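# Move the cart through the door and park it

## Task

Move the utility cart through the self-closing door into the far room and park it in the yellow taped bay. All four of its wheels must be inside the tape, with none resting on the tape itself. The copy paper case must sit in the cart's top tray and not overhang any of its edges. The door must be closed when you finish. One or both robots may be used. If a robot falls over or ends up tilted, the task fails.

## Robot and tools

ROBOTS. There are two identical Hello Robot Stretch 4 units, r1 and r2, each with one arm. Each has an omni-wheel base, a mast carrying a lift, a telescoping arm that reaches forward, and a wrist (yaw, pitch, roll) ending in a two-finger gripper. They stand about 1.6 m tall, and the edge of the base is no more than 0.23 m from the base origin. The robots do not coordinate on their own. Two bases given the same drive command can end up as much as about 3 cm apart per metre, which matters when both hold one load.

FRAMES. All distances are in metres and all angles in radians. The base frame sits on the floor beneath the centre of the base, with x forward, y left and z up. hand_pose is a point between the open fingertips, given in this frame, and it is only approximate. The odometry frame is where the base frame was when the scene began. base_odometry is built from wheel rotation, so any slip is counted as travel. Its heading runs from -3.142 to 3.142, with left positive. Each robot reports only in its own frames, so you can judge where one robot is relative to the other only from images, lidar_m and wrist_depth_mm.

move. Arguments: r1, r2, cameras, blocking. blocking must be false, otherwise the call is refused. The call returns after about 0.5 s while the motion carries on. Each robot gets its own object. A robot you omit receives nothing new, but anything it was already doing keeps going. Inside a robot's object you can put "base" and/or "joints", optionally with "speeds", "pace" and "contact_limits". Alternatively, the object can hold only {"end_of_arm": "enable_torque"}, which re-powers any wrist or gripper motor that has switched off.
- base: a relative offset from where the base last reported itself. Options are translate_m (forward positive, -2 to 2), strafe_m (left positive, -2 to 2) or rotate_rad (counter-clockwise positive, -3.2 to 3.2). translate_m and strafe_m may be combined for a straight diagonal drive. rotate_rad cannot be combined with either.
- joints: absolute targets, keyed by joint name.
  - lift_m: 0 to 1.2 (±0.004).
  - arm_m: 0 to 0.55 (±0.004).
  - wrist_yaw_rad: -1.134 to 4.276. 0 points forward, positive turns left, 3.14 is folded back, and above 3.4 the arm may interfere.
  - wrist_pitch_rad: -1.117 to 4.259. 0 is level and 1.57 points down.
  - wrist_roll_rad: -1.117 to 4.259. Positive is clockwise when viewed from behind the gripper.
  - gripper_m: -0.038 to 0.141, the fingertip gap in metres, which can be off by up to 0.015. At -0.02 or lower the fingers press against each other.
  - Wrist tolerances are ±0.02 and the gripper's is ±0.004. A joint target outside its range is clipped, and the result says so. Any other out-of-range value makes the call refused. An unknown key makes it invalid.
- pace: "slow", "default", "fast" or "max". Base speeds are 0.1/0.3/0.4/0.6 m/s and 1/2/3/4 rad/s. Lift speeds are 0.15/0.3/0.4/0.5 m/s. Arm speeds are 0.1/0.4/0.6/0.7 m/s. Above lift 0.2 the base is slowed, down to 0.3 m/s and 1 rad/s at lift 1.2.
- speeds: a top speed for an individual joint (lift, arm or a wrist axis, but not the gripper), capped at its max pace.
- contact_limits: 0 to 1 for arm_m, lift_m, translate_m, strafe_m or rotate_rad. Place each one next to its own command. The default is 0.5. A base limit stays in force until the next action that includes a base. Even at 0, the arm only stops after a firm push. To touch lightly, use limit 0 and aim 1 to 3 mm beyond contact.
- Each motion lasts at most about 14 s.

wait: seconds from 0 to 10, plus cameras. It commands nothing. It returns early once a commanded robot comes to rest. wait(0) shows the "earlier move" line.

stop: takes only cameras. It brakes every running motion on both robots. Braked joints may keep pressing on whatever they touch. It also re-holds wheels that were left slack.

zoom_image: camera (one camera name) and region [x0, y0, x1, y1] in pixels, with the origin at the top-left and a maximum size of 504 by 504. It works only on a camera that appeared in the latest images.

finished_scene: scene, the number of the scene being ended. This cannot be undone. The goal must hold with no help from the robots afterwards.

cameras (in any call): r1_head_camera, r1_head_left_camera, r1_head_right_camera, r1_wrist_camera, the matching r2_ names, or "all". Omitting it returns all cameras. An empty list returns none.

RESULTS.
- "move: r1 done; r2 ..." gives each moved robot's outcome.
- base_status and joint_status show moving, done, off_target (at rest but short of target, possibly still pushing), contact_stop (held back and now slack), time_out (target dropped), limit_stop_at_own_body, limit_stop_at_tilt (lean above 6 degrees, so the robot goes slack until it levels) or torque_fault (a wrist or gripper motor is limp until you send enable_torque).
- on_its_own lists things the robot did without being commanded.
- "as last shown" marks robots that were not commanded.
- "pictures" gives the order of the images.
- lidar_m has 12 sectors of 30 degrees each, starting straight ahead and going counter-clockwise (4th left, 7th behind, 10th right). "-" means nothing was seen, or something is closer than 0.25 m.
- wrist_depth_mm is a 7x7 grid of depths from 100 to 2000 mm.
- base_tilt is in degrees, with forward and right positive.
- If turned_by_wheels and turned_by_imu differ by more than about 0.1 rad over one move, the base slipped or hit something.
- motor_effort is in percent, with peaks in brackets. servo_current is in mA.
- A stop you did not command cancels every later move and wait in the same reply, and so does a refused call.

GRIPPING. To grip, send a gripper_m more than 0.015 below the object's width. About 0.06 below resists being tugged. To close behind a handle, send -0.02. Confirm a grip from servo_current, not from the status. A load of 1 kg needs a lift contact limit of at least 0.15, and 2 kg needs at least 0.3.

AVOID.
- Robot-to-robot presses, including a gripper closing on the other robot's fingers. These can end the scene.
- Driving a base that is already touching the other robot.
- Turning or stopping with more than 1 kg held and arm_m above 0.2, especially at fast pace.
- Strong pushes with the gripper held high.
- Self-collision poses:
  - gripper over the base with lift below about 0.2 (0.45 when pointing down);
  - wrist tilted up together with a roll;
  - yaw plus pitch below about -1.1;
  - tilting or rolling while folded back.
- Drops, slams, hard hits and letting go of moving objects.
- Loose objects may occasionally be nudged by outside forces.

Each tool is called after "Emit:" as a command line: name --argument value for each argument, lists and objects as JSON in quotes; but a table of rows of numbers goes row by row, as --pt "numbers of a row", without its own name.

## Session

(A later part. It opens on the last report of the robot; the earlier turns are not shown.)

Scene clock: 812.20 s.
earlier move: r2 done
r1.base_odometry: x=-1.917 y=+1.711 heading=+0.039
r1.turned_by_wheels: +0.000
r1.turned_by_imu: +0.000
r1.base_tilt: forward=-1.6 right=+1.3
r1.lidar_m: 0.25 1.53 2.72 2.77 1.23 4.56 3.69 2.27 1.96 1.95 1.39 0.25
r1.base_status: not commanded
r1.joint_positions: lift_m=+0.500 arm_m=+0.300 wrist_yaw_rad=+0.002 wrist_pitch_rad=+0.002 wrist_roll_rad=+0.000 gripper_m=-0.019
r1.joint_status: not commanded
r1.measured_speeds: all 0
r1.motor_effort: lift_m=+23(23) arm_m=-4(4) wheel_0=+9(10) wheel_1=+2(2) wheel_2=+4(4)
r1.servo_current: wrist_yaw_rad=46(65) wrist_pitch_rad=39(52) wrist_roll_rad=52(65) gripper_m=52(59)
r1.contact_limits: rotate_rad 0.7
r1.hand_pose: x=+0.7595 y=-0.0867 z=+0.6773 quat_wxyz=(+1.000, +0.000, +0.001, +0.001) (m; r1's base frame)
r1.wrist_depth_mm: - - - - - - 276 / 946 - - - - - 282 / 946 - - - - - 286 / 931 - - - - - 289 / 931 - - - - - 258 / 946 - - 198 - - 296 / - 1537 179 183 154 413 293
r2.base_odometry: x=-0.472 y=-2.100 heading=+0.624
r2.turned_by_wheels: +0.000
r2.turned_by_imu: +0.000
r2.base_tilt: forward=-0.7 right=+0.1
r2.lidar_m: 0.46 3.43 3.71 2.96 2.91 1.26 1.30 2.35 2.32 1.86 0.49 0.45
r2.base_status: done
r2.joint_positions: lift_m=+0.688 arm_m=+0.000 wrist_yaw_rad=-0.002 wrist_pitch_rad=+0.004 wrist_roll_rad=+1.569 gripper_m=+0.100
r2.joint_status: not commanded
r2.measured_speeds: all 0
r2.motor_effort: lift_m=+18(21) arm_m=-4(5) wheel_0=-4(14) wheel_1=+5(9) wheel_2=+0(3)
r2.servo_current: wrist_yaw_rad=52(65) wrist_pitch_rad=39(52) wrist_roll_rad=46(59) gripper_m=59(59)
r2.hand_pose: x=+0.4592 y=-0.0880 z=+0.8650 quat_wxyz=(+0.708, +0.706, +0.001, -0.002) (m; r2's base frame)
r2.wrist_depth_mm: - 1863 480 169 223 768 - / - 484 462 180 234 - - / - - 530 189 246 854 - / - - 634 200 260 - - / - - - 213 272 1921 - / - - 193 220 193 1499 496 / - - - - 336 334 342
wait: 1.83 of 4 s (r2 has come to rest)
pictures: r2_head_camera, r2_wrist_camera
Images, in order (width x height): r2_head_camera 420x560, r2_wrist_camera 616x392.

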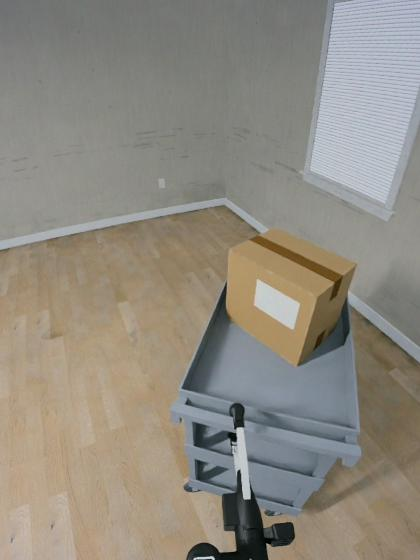

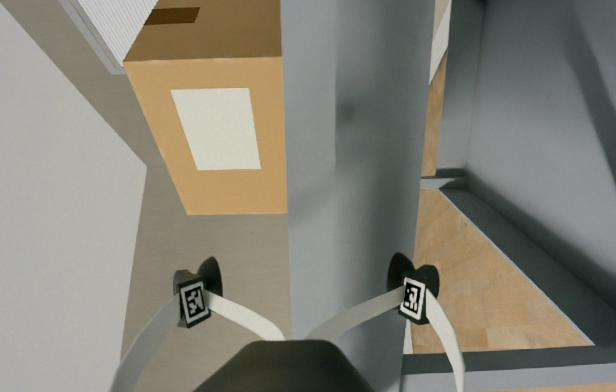

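Emit:
move --r2 '{"base":{"translate_m":0.015},"pace":"slow"}' --blocking false --cameras '[]'

Emit:
wait --seconds 2 --cameras '[]'

Emit:
move --r2 '{"joints":{"gripper_m":-0.01}}' --blocking false --cameras '[]'

Emit:
wait --seconds 4 --cameras '["r2_head_camera","r2_wrist_camera"]'

Scene clock: 819.33 s.
move: r2 moving
r1: as last shown
r1.base_tilt: forward=-1.5 right=+1.2
r1.lidar_m: 0.25 1.53 2.69 2.76 1.25 4.55 3.70 2.22 1.97 1.98 1.40 0.25
r1.motor_effort: lift_m=+23(23) arm_m=-4(4) wheel_0=+9(9) wheel_1=+2(2) wheel_2=+3(4)
r1.servo_current: wrist_yaw_rad=46(65) wrist_pitch_rad=39(39) wrist_roll_rad=59(65) gripper_m=52(59)
r1.contact_limits: rotate_rad 0.7
r1.wrist_depth_mm: - - - - - - 273 / 946 - - - - - 281 / 960 - - - - - 286 / 931 - - - - - 291 / 946 - - - - - 257 / 946 - - 198 - - 294 / - 1499 179 183 154 413 291
r2.base_odometry: x=-0.463 y=-2.093 heading=+0.625
r2.turned_by_wheels: +0.000
r2.turned_by_imu: +0.001
r2.base_tilt: forward=-0.6 right=+0.1
r2.lidar_m: 0.45 3.40 3.66 2.96 2.91 1.25 1.31 2.36 2.32 1.86 0.51 0.42
r2.base_status: translate_m moving
r2.joint_positions: lift_m=+0.688 arm_m=+0.000 wrist_yaw_rad=-0.002 wrist_pitch_rad=+0.004 wrist_roll_rad=+1.569 gripper_m=+0.100
r2.joint_status: not commanded
r2.measured_speeds: translate_m=+0.029 strafe_m=+0.000 rotate_rad=-0.001 lift_m=+0.000 arm_m=+0.000 wrist_yaw_rad=+0.000 wrist_pitch_rad=+0.000 wrist_roll_rad=+0.000
r2.motor_effort: lift_m=+18(18) arm_m=-4(4) wheel_0=+6(10) wheel_1=+4(7) wheel_2=-4(11)
r2.servo_current: wrist_yaw_rad=46(52) wrist_pitch_rad=39(52) wrist_roll_rad=39(59) gripper_m=46(52)
r2.hand_pose: x=+0.4592 y=-0.0880 z=+0.8650 quat_wxyz=(+0.708, +0.706, +0.001, -0.002) (m; r2's base frame)
r2.wrist_depth_mm: - 1921 466 160 213 - - / - 473 452 167 224 778 - / - - 525 179 236 - - / - - 627 190 250 - - / - - - 202 262 1863 - / - - 193 208 195 1537 488 / - - - - 319 1397 336
pictures: none
No camera images: "cameras" was empty.

Scene clock: 819.90 s.
earlier move: r2 done
r1.base_odometry: x=-1.917 y=+1.711 heading=+0.039
r1.turned_by_wheels: +0.000
r1.turned_by_imu: +0.000
r1.base_tilt: forward=-1.5 right=+1.3
r1.lidar_m: 0.25 1.52 2.69 2.77 1.25 4.55 3.67 2.25 1.96 1.98 1.42 0.25
r1.base_status: not commanded
r1.joint_positions: lift_m=+0.500 arm_m=+0.300 wrist_yaw_rad=+0.002 wrist_pitch_rad=+0.002 wrist_roll_rad=+0.000 gripper_m=-0.019
r1.joint_status: not commanded
r1.measured_speeds: all 0
r1.motor_effort: lift_m=+23(23) arm_m=-4(4) wheel_0=+9(9) wheel_1=+2(2) wheel_2=+4(4)
r1.servo_current: wrist_yaw_rad=52(65) wrist_pitch_rad=46(46) wrist_roll_rad=39(65) gripper_m=52(59)
r1.contact_limits: rotate_rad 0.7
r1.hand_pose: x=+0.7595 y=-0.0867 z=+0.6773 quat_wxyz=(+1.000, +0.000, +0.001, +0.001) (m; r1's base frame)
r1.wrist_depth_mm: - - - - - - 276 / 946 - - - - - 282 / 960 - - - - - 285 / 931 - - - - - 291 / 931 - - - - - 256 / 946 - - 199 - - 294 / - 1537 179 184 154 413 291
r2.base_odometry: x=-0.460 y=-2.091 heading=+0.625
r2.turned_by_wheels: +0.000
r2.turned_by_imu: +0.000
r2.base_tilt: forward=-0.7 right=+0.1
r2.lidar_m: 0.44 3.40 3.72 2.98 2.91 1.28 1.30 2.37 2.34 1.86 0.49 0.41
r2.base_status: done
r2.joint_positions: lift_m=+0.688 arm_m=+0.000 wrist_yaw_rad=-0.002 wrist_pitch_rad=+0.004 wrist_roll_rad=+1.569 gripper_m=+0.100
r2.joint_status: not commanded
r2.measured_speeds: all 0
r2.motor_effort: lift_m=+18(18) arm_m=-4(5) wheel_0=+4(10) wheel_1=+5(7) wheel_2=-7(11)
r2.servo_current: wrist_yaw_rad=52(59) wrist_pitch_rad=46(52) wrist_roll_rad=33(59) gripper_m=52(59)
r2.hand_pose: x=+0.4592 y=-0.0880 z=+0.8650 quat_wxyz=(+0.708, +0.706, +0.001, -0.002) (m; r2's base frame)
r2.wrist_depth_mm: - 1863 455 156 210 - - / - 473 452 163 221 768 - / - - 521 176 232 - - / - - 621 183 245 - - / - - - 196 257 1863 - / - - 193 204 193 1537 480 / - - - - 312 1397 1078
wait: 0.57 of 2 s (r2 has come to rest)
pictures: none
No camera images: "cameras" was empty.

Scene clock: 820.40 s.
move: r2 moving
r1: as last shown
r1.base_tilt: forward=-1.6 right=+1.3
r1.lidar_m: 0.25 1.55 2.71 2.77 1.22 4.55 3.69 2.25 1.97 1.99 1.37 0.25
r1.motor_effort: lift_m=+23(23) arm_m=-4(4) wheel_0=+8(9) wheel_1=+2(2) wheel_2=+4(4)
r1.servo_current: wrist_yaw_rad=52(65) wrist_pitch_rad=46(46) wrist_roll_rad=39(59) gripper_m=46(59)
r1.contact_limits: rotate_rad 0.7
r1.wrist_depth_mm: - - - - - - 276 / 946 - - - - - 279 / 946 - - - - - 286 / 960 - - - - - 290 / 960 - - - - - 257 / 960 - - 198 - - 293 / - 1537 179 183 154 413 293
r2.base_odometry: x=-0.460 y=-2.091 heading=+0.625
r2.turned_by_wheels: +0.000
r2.turned_by_imu: +0.000
r2.base_tilt: forward=-0.7 right=+0.1
r2.lidar_m: 0.43 3.43 3.70 2.98 2.91 1.27 1.32 2.36 2.33 1.85 0.50 0.44
r2.base_status: not commanded
r2.joint_positions: lift_m=+0.688 arm_m=+0.000 wrist_yaw_rad=-0.002 wrist_pitch_rad=+0.004 wrist_roll_rad=+1.569 gripper_m=+0.083
r2.joint_status: gripper_m moving
r2.measured_speeds: all 0
r2.motor_effort: lift_m=+18(18) arm_m=-4(4) wheel_0=+4(5) wheel_1=+5(5) wheel_2=-7(7)
r2.servo_current: wrist_yaw_rad=39(59) wrist_pitch_rad=46(46) wrist_roll_rad=52(59) gripper_m=111(111)
r2.hand_pose: x=+0.4592 y=-0.0880 z=+0.8650 quat_wxyz=(+0.708, +0.706, +0.001, -0.002) (m; r2's base frame)
r2.wrist_depth_mm: - 1863 455 156 211 - - / - 473 449 163 222 768 - / - - 521 175 233 - - / - - 615 183 246 - - / - - - 196 257 1863 - / - - 195 204 191 1661 484 / - - - - 314 1430 1098
pictures: none
No camera images: "cameras" was empty.

Scene clock: 821.77 s.
earlier move: r2 done
r1.base_odometry: x=-1.917 y=+1.711 heading=+0.039
r1.turned_by_wheels: +0.000
r1.turned_by_imu: +0.000
r1.base_tilt: forward=-1.6 right=+1.2
r1.lidar_m: 0.25 1.54 2.69 2.78 1.25 4.56 3.71 2.23 1.98 1.97 1.39 0.26
r1.base_status: not commanded
r1.joint_positions: lift_m=+0.500 arm_m=+0.300 wrist_yaw_rad=+0.002 wrist_pitch_rad=+0.002 wrist_roll_rad=+0.000 gripper_m=-0.019
r1.joint_status: not commanded
r1.measured_speeds: all 0
r1.motor_effort: lift_m=+23(23) arm_m=-4(4) wheel_0=+9(9) wheel_1=+2(2) wheel_2=+3(4)
r1.servo_current: wrist_yaw_rad=39(65) wrist_pitch_rad=39(52) wrist_roll_rad=52(59) gripper_m=52(59)
r1.contact_limits: rotate_rad 0.7
r1.hand_pose: x=+0.7595 y=-0.0867 z=+0.6773 quat_wxyz=(+1.000, +0.000, +0.001, +0.001) (m; r1's base frame)
r1.wrist_depth_mm: - - - - - - 274 / 960 - - - - - 279 / 931 - - - - - 286 / 946 - - - - - 290 / 946 - - - - - 257 / 946 - - 199 - - 294 / - 1499 179 183 154 413 291
r2.base_odometry: x=-0.460 y=-2.091 heading=+0.625
r2.turned_by_wheels: +0.000
r2.turned_by_imu: +0.000
r2.base_tilt: forward=-0.7 right=+0.1
r2.lidar_m: 0.45 3.42 3.67 2.95 2.92 1.27 1.31 2.38 2.31 1.81 0.47 0.40
r2.base_status: not commanded
r2.joint_positions: lift_m=+0.688 arm_m=+0.000 wrist_yaw_rad=-0.002 wrist_pitch_rad=+0.004 wrist_roll_rad=+1.569 gripper_m=-0.008
r2.joint_status: all done
r2.measured_speeds: all 0
r2.motor_effort: lift_m=+18(18) arm_m=-4(5) wheel_0=+3(5) wheel_1=+4(5) wheel_2=-5(7)
r2.servo_current: wrist_yaw_rad=46(59) wrist_pitch_rad=39(52) wrist_roll_rad=39(59) gripper_m=124(221)
r2.hand_pose: x=+0.4592 y=-0.0880 z=+0.8650 quat_wxyz=(+0.708, +0.706, +0.001, -0.002) (m; r2's base frame)
r2.wrist_depth_mm: - 466 449 153 206 - - / - 452 445 160 217 - - / - - 512 169 228 831 - / - - 615 178 240 - - / - - - 190 254 1808 535 / - - 187 200 180 1576 477 / - - - - 312 314 1078
wait: 1.37 of 4 s (r2 has come to rest)
pictures: r2_head_camera, r2_wrist_camera
Images, in order (width x height): r2_head_camera 420x560, r2_wrist_camera 616x392.

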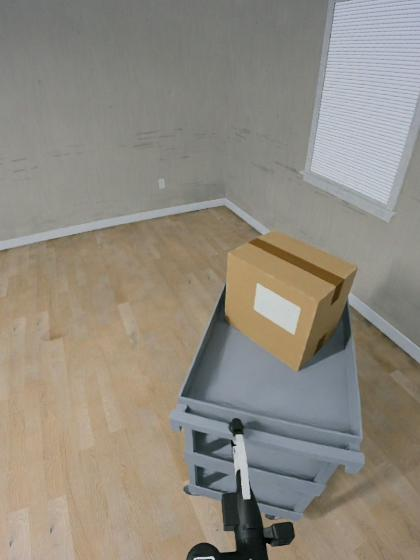

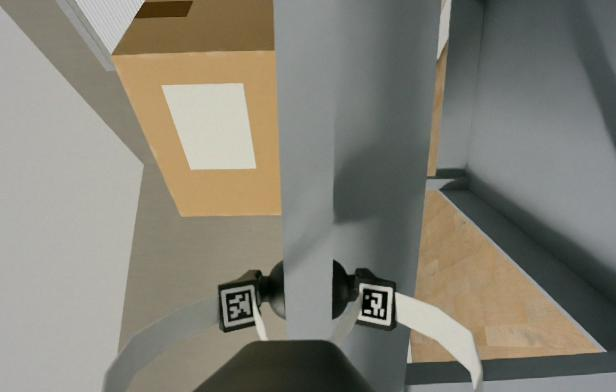

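Emit:
move --r2 '{"base":{"rotate_rad":0.2},"pace":"slow"}' --blocking false --cameras '[]'

Emit:
wait --seconds 3 --cameras '[]'

Emit:
move --r2 '{"base":{"strafe_m":-0.2,"translate_m":-0.3},"pace":"slow"}' --blocking false --cameras '[]'

Emit:
wait --seconds 8 --cameras '["r2_head_camera"]'

Emit:
move --r2 '{"base":{"rotate_rad":0.19},"pace":"slow"}' --blocking false --cameras '[]'

Emit:
wait --seconds 3 --cameras '["r2_head_camera"]'

Scene clock: 836.37 s.
move: r2 moving
r1: as last shown
r1.lidar_m: 0.25 1.54 2.69 2.77 1.26 4.54 3.73 2.24 1.96 1.99 1.39 0.25
r1.motor_effort: lift_m=+23(23) arm_m=-4(4) wheel_0=+9(9) wheel_1=+2(2) wheel_2=+4(4)
r1.servo_current: wrist_yaw_rad=59(59) wrist_pitch_rad=46(52) wrist_roll_rad=52(65) gripper_m=52(59)
r1.contact_limits: rotate_rad 0.7
r1.wrist_depth_mm: - - - - - - 276 / 960 - - - - - 281 / 946 - - - - - 286 / 931 - - - - - 291 / 946 - - - - - 258 / 946 - - 198 - - 293 / - 1537 179 183 154 415 294
r2.base_odometry: x=-0.460 y=-2.091 heading=+0.746
r2.turned_by_wheels: +0.121
r2.turned_by_imu: +0.118
r2.base_tilt: forward=-0.7 right=+0.1
r2.lidar_m: 0.46 3.41 3.40 2.92 2.92 1.26 1.68 2.37 2.12 1.83 0.42 0.41
r2.base_status: rotate_rad moving
r2.joint_positions: lift_m=+0.688 arm_m=+0.000 wrist_yaw_rad=-0.006 wrist_pitch_rad=+0.004 wrist_roll_rad=+1.569 gripper_m=-0.008
r2.joint_status: not commanded
r2.measured_speeds: translate_m=+0.002 strafe_m=+0.000 rotate_rad=+0.422 lift_m=+0.000 arm_m=+0.000 wrist_yaw_rad=+0.000 wrist_pitch_rad=+0.000 wrist_roll_rad=+0.000
r2.motor_effort: lift_m=+18(18) arm_m=-4(5) wheel_0=-10(14) wheel_1=-8(9) wheel_2=-11(12)
r2.servo_current: wrist_yaw_rad=59(59) wrist_pitch_rad=46(52) wrist_roll_rad=46(52) gripper_m=117(124)
r2.hand_pose: x=+0.4588 y=-0.0893 z=+0.8650 quat_wxyz=(+0.708, +0.706, -0.001, -0.004) (m; r2's base frame)
r2.wrist_depth_mm: - 402 397 139 190 - - / - 496 459 147 204 - - / - - 554 156 220 - - / - - - 168 236 1921 - / - - - 189 256 1708 492 / - - 187 200 180 1499 1118 / - - - - 322 324 327
pictures: none
No camera images: "cameras" was empty.

Scene clock: 837.03 s.
earlier move: r2 done
r1.base_odometry: x=-1.917 y=+1.711 heading=+0.039
r1.turned_by_wheels: +0.000
r1.turned_by_imu: +0.000
r1.base_tilt: forward=-1.6 right=+1.2
r1.lidar_m: 0.25 1.52 2.71 2.78 1.24 4.54 3.74 2.24 1.97 1.97 1.38 0.25
r1.base_status: not commanded
r1.joint_positions: lift_m=+0.500 arm_m=+0.300 wrist_yaw_rad=+0.002 wrist_pitch_rad=+0.002 wrist_roll_rad=+0.000 gripper_m=-0.019
r1.joint_status: not commanded
r1.measured_speeds: all 0
r1.motor_effort: lift_m=+23(23) arm_m=-4(4) wheel_0=+8(9) wheel_1=+2(2) wheel_2=+4(4)
r1.servo_current: wrist_yaw_rad=52(65) wrist_pitch_rad=46(52) wrist_roll_rad=59(65) gripper_m=52(59)
r1.contact_limits: rotate_rad 0.7
r1.hand_pose: x=+0.7595 y=-0.0867 z=+0.6773 quat_wxyz=(+1.000, +0.000, +0.001, +0.001) (m; r1's base frame)
r1.wrist_depth_mm: - - - - - - 276 / 946 - - - - - 281 / 946 - - - - - 285 / 946 - - - - - 293 / 946 - - - - - 257 / 960 - - 198 - - 294 / - 1499 178 184 154 415 293
r2.base_odometry: x=-0.460 y=-2.091 heading=+0.823
r2.turned_by_wheels: +0.077
r2.turned_by_imu: +0.075
r2.base_tilt: forward=-0.7 right=+0.1
r2.lidar_m: 0.47 3.45 3.26 2.93 2.92 1.24 2.06 2.40 2.05 1.82 0.39 0.39
r2.base_status: done
r2.joint_positions: lift_m=+0.688 arm_m=+0.000 wrist_yaw_rad=-0.005 wrist_pitch_rad=+0.004 wrist_roll_rad=+1.569 gripper_m=-0.008
r2.joint_status: not commanded
r2.measured_speeds: all 0
r2.motor_effort: lift_m=+18(18) arm_m=-4(5) wheel_0=-6(15) wheel_1=-4(9) wheel_2=-6(12)
r2.servo_current: wrist_yaw_rad=46(65) wrist_pitch_rad=46(52) wrist_roll_rad=46(59) gripper_m=117(124)
r2.hand_pose: x=+0.4589 y=-0.0888 z=+0.8650 quat_wxyz=(+0.708, +0.706, +0.000, -0.003) (m; r2's base frame)
r2.wrist_depth_mm: - 413 402 119 175 - - / - - 488 129 190 - - / - - 615 144 208 - - / - - - 160 231 1708 530 / - - - 179 257 1756 484 / - - 187 204 180 1537 1118 / - - - - 342 1576 1160
wait: 0.67 of 3 s (r2 has come to rest)
pictures: none
No camera images: "cameras" was empty.

Scene clock: 837.53 s.
move: r2 moving
r1: as last shown
r1.lidar_m: 0.25 1.54 2.68 2.78 1.24 4.57 3.71 2.27 1.97 1.97 1.39 0.25
r1.motor_effort: lift_m=+23(23) arm_m=-4(4) wheel_0=+9(9) wheel_1=+2(2) wheel_2=+4(4)
r1.servo_current: wrist_yaw_rad=52(52) wrist_pitch_rad=39(46) wrist_roll_rad=26(59) gripper_m=46(59)
r1.contact_limits: rotate_rad 0.7
r1.wrist_depth_mm: - - - - - - 276 / 917 - - - - - 281 / 946 - - - - - 287 / 960 - - - - - 291 / 946 - - - - - 258 / 946 - - 198 - - 293 / - 1499 180 184 154 413 291
r2.base_odometry: x=-0.462 y=-2.105 heading=+0.823
r2.turned_by_wheels: +0.000
r2.turned_by_imu: +0.000
r2.base_tilt: forward=-0.7 right=+0.1
r2.lidar_m: 0.47 3.46 3.28 2.93 2.95 1.25 1.92 2.39 2.02 1.81 0.39 0.39
r2.base_status: translate_m moving; strafe_m moving
r2.joint_positions: lift_m=+0.688 arm_m=+0.000 wrist_yaw_rad=-0.003 wrist_pitch_rad=+0.004 wrist_roll_rad=+1.569 gripper_m=-0.008
r2.joint_status: not commanded
r2.measured_speeds: translate_m=-0.045 strafe_m=-0.030 rotate_rad=+0.002 lift_m=+0.000 arm_m=+0.000 wrist_yaw_rad=+0.001 wrist_pitch_rad=+0.000 wrist_roll_rad=+0.000
r2.motor_effort: lift_m=+18(18) arm_m=-4(5) wheel_0=+4(7) wheel_1=-8(10) wheel_2=+10(10)
r2.servo_current: wrist_yaw_rad=46(65) wrist_pitch_rad=39(46) wrist_roll_rad=59(59) gripper_m=117(124)
r2.hand_pose: x=+0.4591 y=-0.0883 z=+0.8650 quat_wxyz=(+0.708, +0.706, +0.000, -0.003) (m; r2's base frame)
r2.wrist_depth_mm: - 410 402 118 174 - - / - - 484 129 190 - - / - - 609 144 208 - - / - - - 160 230 1708 530 / - - - 179 257 1756 488 / - - 187 202 181 1537 1118 / - - - - 340 1499 1118
pictures: none
No camera images: "cameras" was empty.

Scene clock: 841.83 s.
earlier move: r2 done
r1.base_odometry: x=-1.917 y=+1.711 heading=+0.039
r1.turned_by_wheels: +0.000
r1.turned_by_imu: +0.000
r1.base_tilt: forward=-1.6 right=+1.2
r1.lidar_m: 0.25 1.51 2.69 1.18 1.13 4.55 3.71 2.25 1.96 1.99 1.40 0.25
r1.base_status: not commanded
r1.joint_positions: lift_m=+0.500 arm_m=+0.300 wrist_yaw_rad=+0.002 wrist_pitch_rad=+0.002 wrist_roll_rad=+0.000 gripper_m=-0.019
r1.joint_status: not commanded
r1.measured_speeds: all 0
r1.motor_effort: lift_m=+23(23) arm_m=-4(4) wheel_0=+9(10) wheel_1=+2(3) wheel_2=+4(4)
r1.servo_current: wrist_yaw_rad=59(72) wrist_pitch_rad=46(52) wrist_roll_rad=52(72) gripper_m=59(65)
r1.contact_limits: rotate_rad 0.7
r1.hand_pose: x=+0.7595 y=-0.0867 z=+0.6773 quat_wxyz=(+1.000, +0.000, +0.001, +0.001) (m; r1's base frame)
r1.wrist_depth_mm: - - - - - - 276 / 960 - - - - - 281 / 960 - - - - - 285 / 946 - - - - - 291 / 946 - - - - - 258 / 976 - - 199 - - 294 / - 1499 179 183 154 415 291
r2.base_odometry: x=-0.517 y=-2.447 heading=+0.824
r2.turned_by_wheels: +0.000
r2.turned_by_imu: +0.001
r2.base_tilt: forward=-0.6 right=+0.1
r2.lidar_m: 0.44 3.76 3.45 3.06 1.18 1.12 2.05 2.06 1.89 1.68 0.50 0.41
r2.base_status: done
r2.joint_positions: lift_m=+0.688 arm_m=+0.000 wrist_yaw_rad=+0.002 wrist_pitch_rad=+0.004 wrist_roll_rad=+1.569 gripper_m=-0.008
r2.joint_status: not commanded
r2.measured_speeds: all 0
r2.motor_effort: lift_m=+18(18) arm_m=-5(5) wheel_0=+3(12) wheel_1=-5(10) wheel_2=+7(13)
r2.servo_current: wrist_yaw_rad=39(65) wrist_pitch_rad=39(52) wrist_roll_rad=59(65) gripper_m=111(124)
r2.hand_pose: x=+0.4595 y=-0.0869 z=+0.8650 quat_wxyz=(+0.708, +0.706, +0.002, -0.001) (m; r2's base frame)
r2.wrist_depth_mm: - - 466 157 211 - - / - 452 445 164 220 - - / - - 512 174 231 820 - / - - 603 180 243 - - / - - - 192 255 1808 - / - - 187 201 180 1618 484 / - - - - 314 314 1078
wait: 4.30 of 8 s (r2 has come to rest)
pictures: r2_head_camera
Images, in order (width x height): r2_head_camera 420x560.

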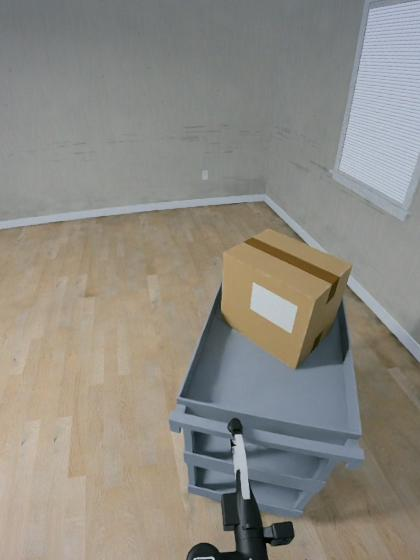

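Scene clock: 842.33 s.
move: r2 moving
r1: as last shown
r1.lidar_m: 0.25 1.52 2.71 1.17 1.11 4.55 3.72 2.24 1.98 1.97 1.40 0.25
r1.motor_effort: lift_m=+23(23) arm_m=-4(4) wheel_0=+9(9) wheel_1=+2(2) wheel_2=+3(4)
r1.servo_current: wrist_yaw_rad=33(65) wrist_pitch_rad=33(52) wrist_roll_rad=39(72) gripper_m=59(65)
r1.contact_limits: rotate_rad 0.7
r1.wrist_depth_mm: - - - - - - 276 / 976 - - - - - 278 / 946 - - - - - 285 / 946 - - - - - 294 / 931 - - - - - 257 / 960 - - 198 - - 294 / - 1499 179 183 154 415 293
r2.base_odometry: x=-0.517 y=-2.447 heading=+0.943
r2.turned_by_wheels: +0.120
r2.turned_by_imu: +0.116
r2.base_tilt: forward=-0.7 right=+0.1
r2.lidar_m: 0.47 3.85 3.26 3.05 1.15 1.16 2.05 2.12 1.82 1.69 0.44 0.38
r2.base_status: rotate_rad moving
r2.joint_positions: lift_m=+0.688 arm_m=+0.000 wrist_yaw_rad=-0.008 wrist_pitch_rad=+0.004 wrist_roll_rad=+1.569 gripper_m=-0.008
r2.joint_status: not commanded
r2.measured_speeds: translate_m=+0.000 strafe_m=-0.001 rotate_rad=+0.397 lift_m=+0.000 arm_m=+0.000 wrist_yaw_rad=+0.000 wrist_pitch_rad=+0.000 wrist_roll_rad=+0.000
r2.motor_effort: lift_m=+18(18) arm_m=-4(5) wheel_0=-8(15) wheel_1=-6(9) wheel_2=-12(12)
r2.servo_current: wrist_yaw_rad=52(59) wrist_pitch_rad=39(52) wrist_roll_rad=59(59) gripper_m=104(124)
r2.hand_pose: x=+0.4587 y=-0.0896 z=+0.8650 quat_wxyz=(+0.708, +0.706, -0.001, -0.004) (m; r2's base frame)
r2.wrist_depth_mm: - 407 410 146 199 - - / - 488 459 155 212 - - / - - 554 166 226 - - / - - - 178 243 - - / - - - 195 257 1708 504 / - - 186 204 180 1499 1182 / - - - - 320 319 324
pictures: none
No camera images: "cameras" was empty.

Scene clock: 843.00 s.
earlier move: r2 done
r1.base_odometry: x=-1.917 y=+1.711 heading=+0.039
r1.turned_by_wheels: +0.000
r1.turned_by_imu: +0.000
r1.base_tilt: forward=-1.6 right=+1.2
r1.lidar_m: 0.25 1.53 2.70 1.15 1.12 4.54 3.68 2.25 1.97 1.98 1.38 0.25
r1.base_status: not commanded
r1.joint_positions: lift_m=+0.500 arm_m=+0.300 wrist_yaw_rad=+0.002 wrist_pitch_rad=+0.002 wrist_roll_rad=+0.000 gripper_m=-0.019
r1.joint_status: not commanded
r1.measured_speeds: all 0
r1.motor_effort: lift_m=+23(23) arm_m=-4(4) wheel_0=+9(9) wheel_1=+2(2) wheel_2=+4(4)
r1.servo_current: wrist_yaw_rad=59(65) wrist_pitch_rad=33(52) wrist_roll_rad=52(72) gripper_m=59(65)
r1.contact_limits: rotate_rad 0.7
r1.hand_pose: x=+0.7595 y=-0.0867 z=+0.6773 quat_wxyz=(+1.000, +0.000, +0.001, +0.001) (m; r1's base frame)
r1.wrist_depth_mm: - - - - - - 276 / 946 - - - - - 281 / 946 - - - - - 286 / 946 - - - - - 290 / 960 - - - - - 257 / 960 - - 198 - - 294 / - 1464 179 183 154 415 291
r2.base_odometry: x=-0.517 y=-2.447 heading=+1.013
r2.turned_by_wheels: +0.069
r2.turned_by_imu: +0.067
r2.base_tilt: forward=-0.7 right=+0.1
r2.lidar_m: 0.49 3.90 3.17 3.06 1.12 1.40 2.04 2.14 1.76 1.66 0.39 0.38
r2.base_status: done
r2.joint_positions: lift_m=+0.688 arm_m=+0.000 wrist_yaw_rad=-0.003 wrist_pitch_rad=+0.004 wrist_roll_rad=+1.569 gripper_m=-0.009
r2.joint_status: not commanded
r2.measured_speeds: all 0
r2.motor_effort: lift_m=+18(18) arm_m=-5(5) wheel_0=-1(15) wheel_1=-2(9) wheel_2=-8(12)
r2.servo_current: wrist_yaw_rad=46(65) wrist_pitch_rad=46(52) wrist_roll_rad=46(59) gripper_m=111(124)
r2.hand_pose: x=+0.4591 y=-0.0883 z=+0.8650 quat_wxyz=(+0.708, +0.706, +0.000, -0.003) (m; r2's base frame)
r2.wrist_depth_mm: - 418 410 118 176 - - / - - 492 127 189 - - / - - - 143 208 - - / - - - 159 232 1708 517 / - - - 180 259 1756 473 / - - 187 202 180 1430 345 / - - - - 340 1576 1138
wait: 0.67 of 3 s (r2 has come to rest)
pictures: r2_head_camera
Images, in order (width x height): r2_head_camera 420x560.

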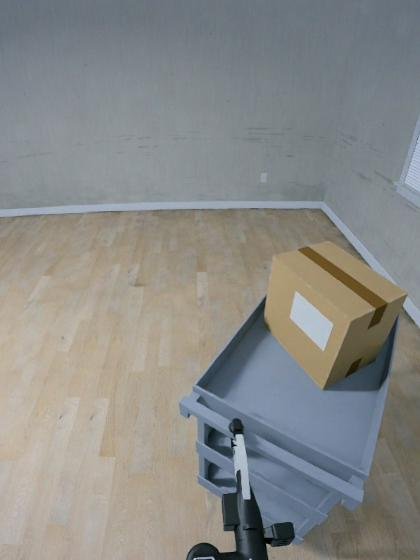

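Emit:
move --r2 '{"base":{"translate_m":-0.45},"pace":"slow"}' --blocking false --cameras '[]'

Emit:
wait --seconds 8 --cameras '["r2_head_camera"]'

Scene clock: 848.87 s.
move: r2 moving
r1: as last shown
r1.base_tilt: forward=-1.6 right=+1.3
r1.lidar_m: 0.25 1.53 2.72 1.15 1.11 4.55 3.69 2.21 1.96 1.98 1.39 0.25
r1.motor_effort: lift_m=+23(23) arm_m=-4(4) wheel_0=+8(9) wheel_1=+2(3) wheel_2=+4(4)
r1.servo_current: wrist_yaw_rad=59(72) wrist_pitch_rad=39(52) wrist_roll_rad=39(52) gripper_m=52(59)
r1.contact_limits: rotate_rad 0.7
r1.wrist_depth_mm: - - - - - - 276 / 976 - - - - - 281 / 946 - - - - - 287 / 960 - - - - - 291 / 960 - - - - - 258 / 946 - - 199 - - 294 / - 1537 179 182 154 410 291
r2.base_odometry: x=-0.523 y=-2.457 heading=+1.012
r2.turned_by_wheels: +0.000
r2.turned_by_imu: +0.000
r2.base_tilt: forward=-0.7 right=+0.1
r2.lidar_m: 0.47 3.89 3.21 3.05 1.12 1.45 2.02 2.13 1.76 1.69 0.40 0.39
r2.base_status: translate_m moving
r2.joint_positions: lift_m=+0.688 arm_m=+0.000 wrist_yaw_rad=-0.003 wrist_pitch_rad=+0.004 wrist_roll_rad=+1.569 gripper_m=-0.009
r2.joint_status: not commanded
r2.measured_speeds: translate_m=-0.049 strafe_m=+0.000 rotate_rad=+0.000 lift_m=+0.000 arm_m=+0.000 wrist_yaw_rad=+0.000 wrist_pitch_rad=+0.000 wrist_roll_rad=+0.000
r2.motor_effort: lift_m=+18(18) arm_m=-4(5) wheel_0=-7(9) wheel_1=-8(8) wheel_2=+12(12)
r2.servo_current: wrist_yaw_rad=59(59) wrist_pitch_rad=46(52) wrist_roll_rad=46(59) gripper_m=104(111)
r2.hand_pose: x=+0.4591 y=-0.0882 z=+0.8650 quat_wxyz=(+0.708, +0.706, +0.001, -0.002) (m; r2's base frame)
r2.wrist_depth_mm: - 418 407 118 175 - - / - - 496 129 194 - - / - - 627 145 210 - - / - - - 161 233 1708 512 / - - - 186 262 1756 477 / - - 186 203 180 1397 347 / - - - - 340 1618 1138
pictures: none
No camera images: "cameras" was empty.

Scene clock: 854.17 s.
earlier move: r2 done
r1.base_odometry: x=-1.917 y=+1.711 heading=+0.039
r1.turned_by_wheels: +0.000
r1.turned_by_imu: +0.000
r1.base_tilt: forward=-1.6 right=+1.3
r1.lidar_m: 0.25 1.49 2.69 0.89 1.33 4.54 3.73 2.24 1.97 1.98 1.38 0.25
r1.base_status: not commanded
r1.joint_positions: lift_m=+0.500 arm_m=+0.300 wrist_yaw_rad=+0.002 wrist_pitch_rad=+0.002 wrist_roll_rad=+0.000 gripper_m=-0.019
r1.joint_status: not commanded
r1.measured_speeds: all 0
r1.motor_effort: lift_m=+23(23) arm_m=-4(4) wheel_0=+9(10) wheel_1=+2(3) wheel_2=+4(4)
r1.servo_current: wrist_yaw_rad=59(72) wrist_pitch_rad=46(52) wrist_roll_rad=46(72) gripper_m=52(65)
r1.contact_limits: rotate_rad 0.7
r1.hand_pose: x=+0.7595 y=-0.0867 z=+0.6773 quat_wxyz=(+1.000, +0.000, +0.001, +0.001) (m; r1's base frame)
r1.wrist_depth_mm: - - - - - - 276 / 960 - - - - - 281 / 946 - - - - - 285 / 946 - - - - - 291 / 946 - - - - - 257 / 946 - - 198 - - 294 / - 1537 179 183 154 415 290
r2.base_odometry: x=-0.755 y=-2.829 heading=+1.013
r2.turned_by_wheels: +0.000
r2.turned_by_imu: +0.002
r2.base_tilt: forward=-0.7 right=+0.1
r2.lidar_m: 0.43 4.40 3.17 0.97 0.93 1.39 1.59 1.68 1.76 1.69 0.45 0.41
r2.base_status: done
r2.joint_positions: lift_m=+0.688 arm_m=+0.000 wrist_yaw_rad=+0.002 wrist_pitch_rad=+0.004 wrist_roll_rad=+1.569 gripper_m=-0.009
r2.joint_status: not commanded
r2.measured_speeds: all 0
r2.motor_effort: lift_m=+18(18) arm_m=-5(5) wheel_0=-3(12) wheel_1=-4(9) wheel_2=+7(13)
r2.servo_current: wrist_yaw_rad=52(59) wrist_pitch_rad=46(52) wrist_roll_rad=20(59) gripper_m=111(117)
r2.hand_pose: x=+0.4595 y=-0.0868 z=+0.8650 quat_wxyz=(+0.708, +0.706, +0.002, -0.001) (m; r2's base frame)
r2.wrist_depth_mm: - 399 404 142 196 - - / - 488 462 150 208 - - / - - 544 160 223 - - / - - - 175 239 - - / - - - 191 257 1708 500 / - - 187 202 180 1661 1182 / - - - - 325 322 329
wait: 5.30 of 8 s (r2 has come to rest)
pictures: r2_head_camera
Images, in order (width x height): r2_head_camera 420x560.

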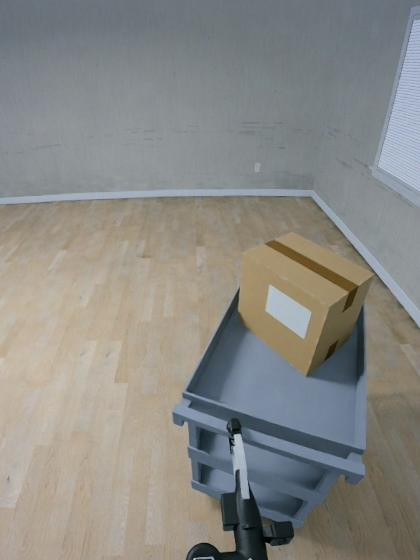

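Emit:
move --r2 '{"base":{"translate_m":-0.35,"strafe_m":0.42},"pace":"slow"}' --blocking false --cameras '[]'

Emit:
wait --seconds 9 --cameras '["r2_head_camera","r2_head_left_camera","r1_head_left_camera"]'

Scene clock: 869.87 s.
move: r2 moving
r1: as last shown
r1.base_tilt: forward=-1.6 right=+1.2
r1.lidar_m: 0.25 1.49 2.67 0.91 1.31 4.54 3.71 2.24 1.98 1.96 1.40 0.25
r1.motor_effort: lift_m=+23(23) arm_m=-4(4) wheel_0=+9(9) wheel_1=+2(2) wheel_2=+3(4)
r1.servo_current: wrist_yaw_rad=72(72) wrist_pitch_rad=39(46) wrist_roll_rad=33(65) gripper_m=52(59)
r1.contact_limits: rotate_rad 0.7
r1.wrist_depth_mm: - - - - - - 276 / 960 - - - - - 281 / 946 - - - - - 286 / 960 - - - - - 291 / 946 - - - - - 257 / 976 - - 199 - - 294 / - 1537 178 183 154 413 294
r2.base_odometry: x=-0.768 y=-2.831 heading=+1.013
r2.turned_by_wheels: +0.000
r2.turned_by_imu: +0.001
r2.base_tilt: forward=-0.7 right=+0.1
r2.lidar_m: 0.46 4.34 3.18 0.93 0.93 1.35 1.59 1.68 1.76 1.70 0.43 0.41
r2.base_status: translate_m moving; strafe_m moving
r2.joint_positions: lift_m=+0.688 arm_m=+0.000 wrist_yaw_rad=+0.002 wrist_pitch_rad=+0.004 wrist_roll_rad=+1.569 gripper_m=-0.009
r2.joint_status: not commanded
r2.measured_speeds: translate_m=-0.033 strafe_m=+0.038 rotate_rad=-0.007 lift_m=+0.000 arm_m=+0.000 wrist_yaw_rad=-0.012 wrist_pitch_rad=+0.000 wrist_roll_rad=+0.000
r2.motor_effort: lift_m=+18(18) arm_m=-4(5) wheel_0=-6(12) wheel_1=+6(8) wheel_2=+8(12)
r2.servo_current: wrist_yaw_rad=46(52) wrist_pitch_rad=46(46) wrist_roll_rad=46(59) gripper_m=111(111)
r2.hand_pose: x=+0.4595 y=-0.0870 z=+0.8650 quat_wxyz=(+0.708, +0.706, +0.002, -0.001) (m; r2's base frame)
r2.wrist_depth_mm: - 404 407 145 198 - - / - 484 459 154 211 - - / - - 539 165 226 - - / - - - 179 241 - - / - - - 193 258 1756 504 / - - 187 202 180 1576 1205 / - - - - 325 319 329
pictures: none
No camera images: "cameras" was empty.

Scene clock: 876.10 s.
earlier move: r2 done
r1.base_odometry: x=-1.917 y=+1.711 heading=+0.039
r1.turned_by_wheels: +0.000
r1.turned_by_imu: +0.000
r1.base_tilt: forward=-1.6 right=+1.2
r1.lidar_m: 0.25 1.54 0.46 0.44 0.85 4.54 3.72 2.24 1.98 1.97 1.40 0.25
r1.base_status: not commanded
r1.joint_positions: lift_m=+0.500 arm_m=+0.300 wrist_yaw_rad=+0.002 wrist_pitch_rad=+0.002 wrist_roll_rad=+0.000 gripper_m=-0.019
r1.joint_status: not commanded
r1.measured_speeds: all 0
r1.motor_effort: lift_m=+23(23) arm_m=-3(4) wheel_0=+9(10) wheel_1=+2(3) wheel_2=+3(4)
r1.servo_current: wrist_yaw_rad=39(72) wrist_pitch_rad=46(52) wrist_roll_rad=72(72) gripper_m=52(65)
r1.contact_limits: rotate_rad 0.7
r1.hand_pose: x=+0.7595 y=-0.0867 z=+0.6773 quat_wxyz=(+1.000, +0.000, +0.001, +0.001) (m; r1's base frame)
r1.wrist_depth_mm: - - - - - - 277 / 946 - - - - - 279 / 960 - - - - - 287 / 946 - - - - - 290 / 946 - - - - - 257 / 931 - - 198 - - 294 / - 1464 179 183 154 415 293
r2.base_odometry: x=-1.296 y=-2.903 heading=+1.013
r2.turned_by_wheels: +0.000
r2.turned_by_imu: -0.002
r2.base_tilt: forward=-0.7 right=+0.1
r2.lidar_m: 0.50 3.80 0.57 0.44 0.53 0.81 1.27 1.31 1.80 2.12 0.31 0.32
r2.base_status: done
r2.joint_positions: lift_m=+0.688 arm_m=+0.000 wrist_yaw_rad=-0.004 wrist_pitch_rad=+0.004 wrist_roll_rad=+1.569 gripper_m=-0.009
r2.joint_status: not commanded
r2.measured_speeds: all 0
r2.motor_effort: lift_m=+18(18) arm_m=-4(5) wheel_0=-6(15) wheel_1=+5(8) wheel_2=+4(12)
r2.servo_current: wrist_yaw_rad=52(65) wrist_pitch_rad=39(52) wrist_roll_rad=39(65) gripper_m=104(117)
r2.hand_pose: x=+0.4590 y=-0.0886 z=+0.8650 quat_wxyz=(+0.708, +0.706, +0.000, -0.003) (m; r2's base frame)
r2.wrist_depth_mm: - - 477 - - - - / - - - - - 161 - / - - - - 183 1499 492 / - - - 115 222 1618 455 / - - - 158 278 1499 1138 / - - 187 202 181 1397 1182 / - - - - - 1618 1182
wait: 6.23 of 9 s (r2 has come to rest)
pictures: r1_head_left_camera, r2_head_camera, r2_head_left_camera
Images, in order (width x height): r1_head_left_camera 420x672, r2_head_camera 420x560, r2_head_left_camera 420x672.

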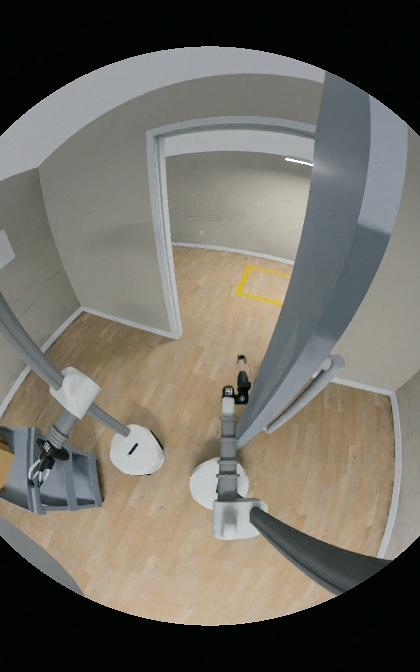

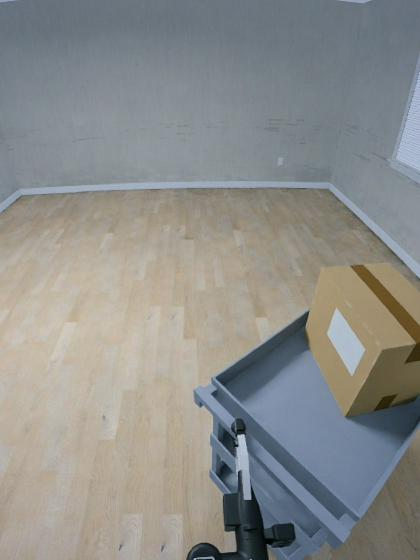

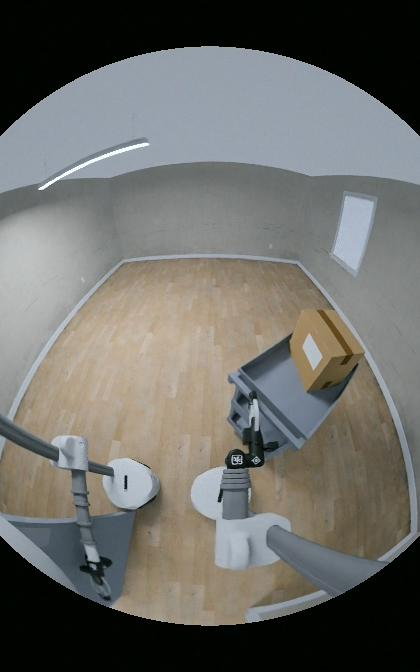

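Emit:
move --r2 '{"base":{"translate_m":-0.7,"strafe_m":-0.03},"pace":"slow"}' --blocking false --cameras '[]'

Emit:
wait --seconds 10 --cameras '["r2_head_camera","r2_head_left_camera","r1_head_left_camera"]'

Scene clock: 882.33 s.
move: r2 moving
r1: as last shown
r1.lidar_m: 0.25 1.53 0.45 0.45 0.83 4.55 3.69 2.22 1.97 2.00 1.40 0.25
r1.motor_effort: lift_m=+23(23) arm_m=-4(4) wheel_0=+9(9) wheel_1=+2(3) wheel_2=+4(4)
r1.servo_current: wrist_yaw_rad=59(65) wrist_pitch_rad=46(46) wrist_roll_rad=39(65) gripper_m=52(52)
r1.contact_limits: rotate_rad 0.7
r1.wrist_depth_mm: - - - - - - 276 / 960 - - - - - 281 / 946 - - - - - 286 / 931 - - - - - 291 / 960 - - - - - 257 / 960 - - 199 - - 293 / - 1499 179 184 154 415 291
r2.base_odometry: x=-1.303 y=-2.914 heading=+1.013
r2.turned_by_wheels: +0.000
r2.turned_by_imu: +0.000
r2.base_tilt: forward=-0.6 right=+0.1
r2.lidar_m: 0.49 3.76 0.53 0.43 0.55 0.82 1.28 1.26 1.76 2.10 0.32 0.31
r2.base_status: translate_m moving; strafe_m moving
r2.joint_positions: lift_m=+0.688 arm_m=+0.000 wrist_yaw_rad=-0.003 wrist_pitch_rad=+0.004 wrist_roll_rad=+1.569 gripper_m=-0.009
r2.joint_status: not commanded
r2.measured_speeds: translate_m=-0.049 strafe_m=-0.002 rotate_rad=-0.003 lift_m=+0.000 arm_m=+0.000 wrist_yaw_rad=+0.002 wrist_pitch_rad=+0.000 wrist_roll_rad=+0.000
r2.motor_effort: lift_m=+18(18) arm_m=-5(5) wheel_0=-4(10) wheel_1=-5(7) wheel_2=+10(11)
r2.servo_current: wrist_yaw_rad=46(59) wrist_pitch_rad=46(46) wrist_roll_rad=46(52) gripper_m=98(111)
r2.hand_pose: x=+0.4591 y=-0.0883 z=+0.8650 quat_wxyz=(+0.708, +0.706, +0.000, -0.003) (m; r2's base frame)
r2.wrist_depth_mm: - - 480 - - - - / - - - - - 161 - / - - - - 183 1464 496 / - - - 114 222 1618 462 / - - - 157 278 1537 1160 / - - 187 203 181 1430 1205 / - - - - - 1576 1205
pictures: none
No camera images: "cameras" was empty.

Scene clock: 890.13 s.
earlier move: r2 done
r1.base_odometry: x=-1.917 y=+1.711 heading=+0.039
r1.turned_by_wheels: +0.000
r1.turned_by_imu: +0.000
r1.base_tilt: forward=-1.6 right=+1.2
r1.lidar_m: 0.25 0.74 0.62 0.69 3.28 4.54 3.68 2.26 1.98 1.98 1.40 0.25
r1.base_status: not commanded
r1.joint_positions: lift_m=+0.500 arm_m=+0.300 wrist_yaw_rad=+0.002 wrist_pitch_rad=+0.002 wrist_roll_rad=+0.000 gripper_m=-0.019
r1.joint_status: not commanded
r1.measured_speeds: all 0
r1.motor_effort: lift_m=+23(23) arm_m=-4(4) wheel_0=+9(10) wheel_1=+2(3) wheel_2=+4(4)
r1.servo_current: wrist_yaw_rad=52(72) wrist_pitch_rad=46(52) wrist_roll_rad=39(72) gripper_m=52(59)
r1.contact_limits: rotate_rad 0.7
r1.hand_pose: x=+0.7595 y=-0.0867 z=+0.6773 quat_wxyz=(+1.000, +0.000, +0.001, +0.001) (m; r1's base frame)
r1.wrist_depth_mm: - - - - - - 276 / 960 - - - - - 278 / 931 - - - - - 287 / 960 - - - - - 290 / 946 - - - - - 258 / 946 - - 198 - - 294 / - 1537 179 184 154 415 291
r2.base_odometry: x=-1.642 y=-3.513 heading=+1.012
r2.turned_by_wheels: +0.000
r2.turned_by_imu: +0.001
r2.base_tilt: forward=-0.7 right=+0.1
r2.lidar_m: 0.47 0.77 0.56 0.52 0.74 3.68 3.58 0.60 0.80 2.08 0.48 0.42
r2.base_status: done
r2.joint_positions: lift_m=+0.688 arm_m=+0.000 wrist_yaw_rad=+0.002 wrist_pitch_rad=+0.004 wrist_roll_rad=+1.569 gripper_m=-0.009
r2.joint_status: not commanded
r2.measured_speeds: all 0
r2.motor_effort: lift_m=+18(18) arm_m=-5(5) wheel_0=-5(10) wheel_1=-6(8) wheel_2=+6(13)
r2.servo_current: wrist_yaw_rad=46(65) wrist_pitch_rad=46(52) wrist_roll_rad=59(59) gripper_m=111(117)
r2.hand_pose: x=+0.4595 y=-0.0868 z=+0.8650 quat_wxyz=(+0.708, +0.706, +0.002, -0.001) (m; r2's base frame)
r2.wrist_depth_mm: - 459 439 158 211 - - / - 480 455 166 223 - - / - - 525 177 235 820 - / - - 627 185 248 - - / - - - 198 262 1756 521 / - - 187 203 180 1576 1205 / - - - - 317 314 320
wait: 7.80 of 10 s (r2 has come to rest)
pictures: r1_head_left_camera, r2_head_camera, r2_head_left_camera
Images, in order (width x height): r1_head_left_camera 420x672, r2_head_camera 420x560, r2_head_left_camera 420x672.

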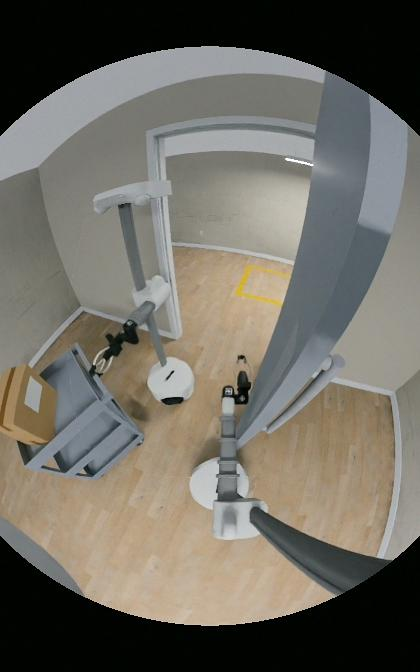

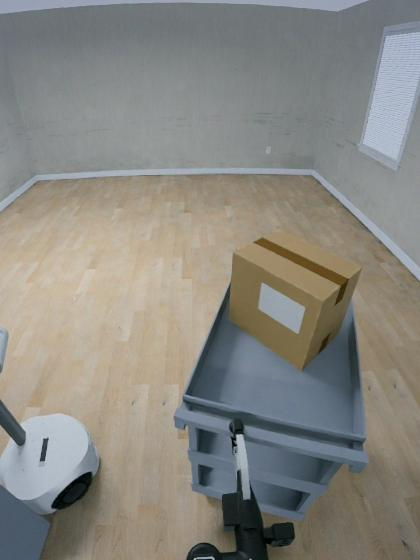

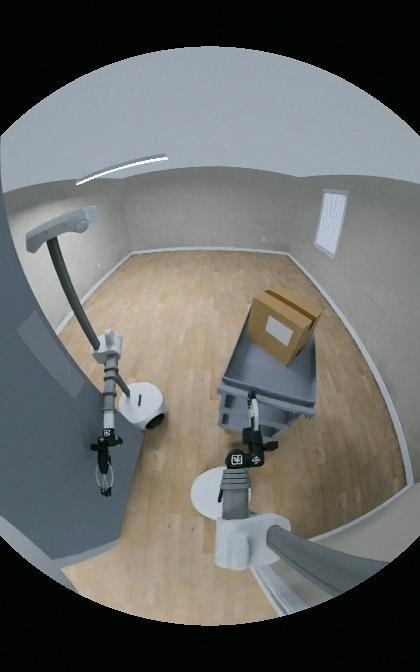

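Emit:
move --r2 '{"base":{"translate_m":-0.35,"strafe_m":0.14},"pace":"slow"}' --blocking false --cameras '[]'

Emit:
wait --seconds 10 --cameras '["r2_head_camera","r2_head_left_camera","r2_head_right_camera","r1_head_left_camera"]'

Scene clock: 899.23 s.
move: r2 moving
r1: as last shown
r1.base_tilt: forward=-1.5 right=+1.3
r1.lidar_m: 0.25 0.73 0.64 0.70 3.28 4.55 3.71 2.23 1.96 1.96 1.39 0.25
r1.motor_effort: lift_m=+23(23) arm_m=-4(4) wheel_0=+9(9) wheel_1=+2(2) wheel_2=+4(4)
r1.servo_current: wrist_yaw_rad=39(72) wrist_pitch_rad=39(46) wrist_roll_rad=26(59) gripper_m=52(59)
r1.contact_limits: rotate_rad 0.7
r1.wrist_depth_mm: - - - - - - 276 / 960 - - - - - 281 / 946 - - - - - 287 / 960 - - - - - 289 / 946 - - - - - 258 / 946 - - 198 - - 294 / - 1499 179 183 154 413 291
r2.base_odometry: x=-1.652 y=-3.521 heading=+1.012
r2.turned_by_wheels: -0.001
r2.turned_by_imu: +0.000
r2.base_tilt: forward=-0.7 right=+0.1
r2.lidar_m: 0.46 0.75 0.56 0.53 0.72 3.65 3.60 0.58 0.81 2.06 0.48 0.43
r2.base_status: translate_m moving; strafe_m moving
r2.joint_positions: lift_m=+0.688 arm_m=+0.000 wrist_yaw_rad=+0.000 wrist_pitch_rad=+0.004 wrist_roll_rad=+1.569 gripper_m=-0.009
r2.joint_status: not commanded
r2.measured_speeds: translate_m=-0.049 strafe_m=+0.020 rotate_rad=+0.001 lift_m=+0.000 arm_m=+0.000 wrist_yaw_rad=-0.015 wrist_pitch_rad=+0.000 wrist_roll_rad=+0.000
r2.motor_effort: lift_m=+18(18) arm_m=-5(5) wheel_0=-13(13) wheel_1=-7(8) wheel_2=+10(11)
r2.servo_current: wrist_yaw_rad=46(52) wrist_pitch_rad=39(46) wrist_roll_rad=46(52) gripper_m=104(111)
r2.hand_pose: x=+0.4594 y=-0.0873 z=+0.8650 quat_wxyz=(+0.708, +0.706, +0.002, -0.001) (m; r2's base frame)
r2.wrist_depth_mm: - 473 445 160 214 759 - / - 480 452 168 224 - - / - - 525 179 235 831 - / - - 627 186 249 - - / - - - 201 262 1808 525 / - - 187 204 180 1618 1182 / - - - - 317 310 320
pictures: none
No camera images: "cameras" was empty.

Scene clock: 903.70 s.
earlier move: r2 done
r1.base_odometry: x=-1.917 y=+1.711 heading=+0.039
r1.turned_by_wheels: +0.000
r1.turned_by_imu: +0.000
r1.base_tilt: forward=-1.6 right=+1.3
r1.lidar_m: 0.25 0.62 0.58 0.64 3.29 4.55 3.71 2.24 1.97 1.98 1.39 0.25
r1.base_status: not commanded
r1.joint_positions: lift_m=+0.500 arm_m=+0.300 wrist_yaw_rad=+0.002 wrist_pitch_rad=+0.002 wrist_roll_rad=+0.000 gripper_m=-0.019
r1.joint_status: not commanded
r1.measured_speeds: all 0
r1.motor_effort: lift_m=+23(23) arm_m=-4(4) wheel_0=+9(9) wheel_1=+2(3) wheel_2=+3(4)
r1.servo_current: wrist_yaw_rad=26(72) wrist_pitch_rad=39(52) wrist_roll_rad=46(72) gripper_m=59(65)
r1.contact_limits: rotate_rad 0.7
r1.hand_pose: x=+0.7595 y=-0.0867 z=+0.6773 quat_wxyz=(+1.000, +0.000, +0.001, +0.001) (m; r1's base frame)
r1.wrist_depth_mm: 480 676 - - - - 276 / 654 661 - - - - 281 / 931 - - - - - 286 / 904 - - - - - 290 / 917 - - - - - 257 / 917 - - 198 - - 293 / - 699 179 184 154 413 291
r2.base_odometry: x=-1.946 y=-3.735 heading=+1.012
r2.turned_by_wheels: +0.000
r2.turned_by_imu: -0.001
r2.base_tilt: forward=-0.7 right=+0.1
r2.lidar_m: 0.45 0.61 0.47 0.57 0.63 3.29 3.20 3.26 0.42 0.86 0.49 0.41
r2.base_status: done
r2.joint_positions: lift_m=+0.688 arm_m=+0.000 wrist_yaw_rad=-0.003 wrist_pitch_rad=+0.004 wrist_roll_rad=+1.569 gripper_m=-0.009
r2.joint_status: not commanded
r2.measured_speeds: all 0
r2.motor_effort: lift_m=+18(18) arm_m=-5(5) wheel_0=-6(15) wheel_1=-6(8) wheel_2=+4(11)
r2.servo_current: wrist_yaw_rad=39(65) wrist_pitch_rad=39(52) wrist_roll_rad=39(59) gripper_m=104(117)
r2.hand_pose: x=+0.4591 y=-0.0882 z=+0.8650 quat_wxyz=(+0.708, +0.706, +0.001, -0.002) (m; r2's base frame)
r2.wrist_depth_mm: - - 492 167 221 - - / - 477 452 176 230 - - / - - 517 182 240 831 - / - - 603 191 250 - - / - - - 201 260 1863 - / - - 187 204 179 1576 484 / - - - - 307 307 325
wait: 4.47 of 10 s (r2 has come to rest)
pictures: r1_head_left_camera, r2_head_camera, r2_head_left_camera, r2_head_right_camera
Images, in order (width x height): r1_head_left_camera 420x672, r2_head_camera 420x560, r2_head_left_camera 420x672, r2_head_right_camera 420x672.

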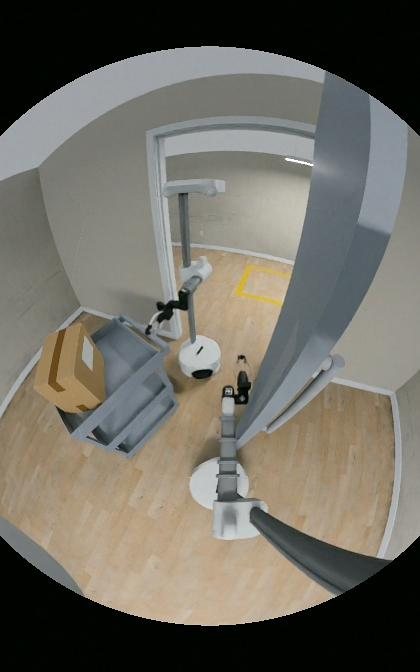

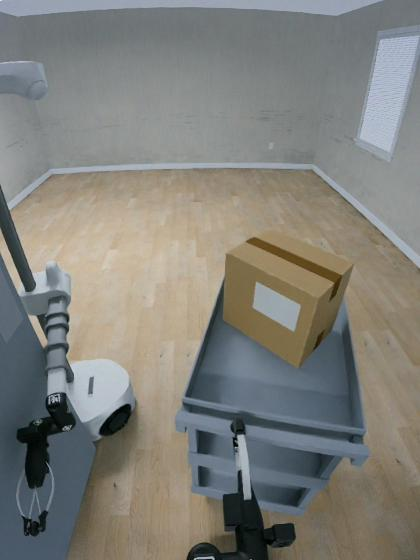

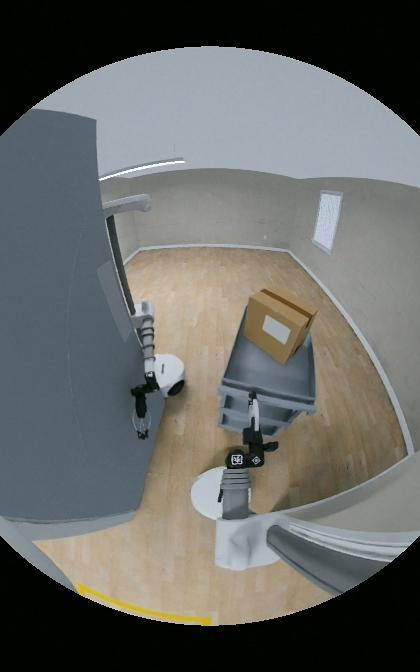

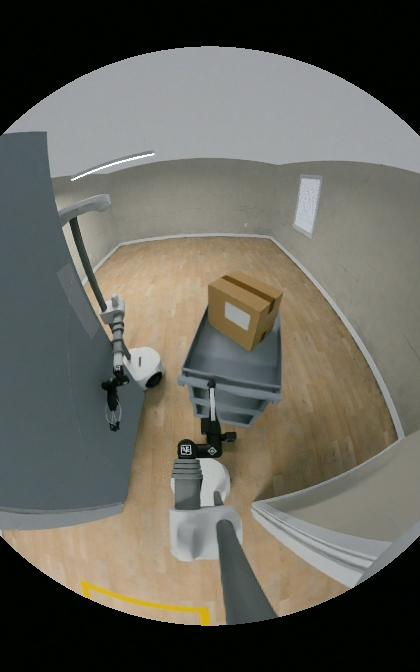

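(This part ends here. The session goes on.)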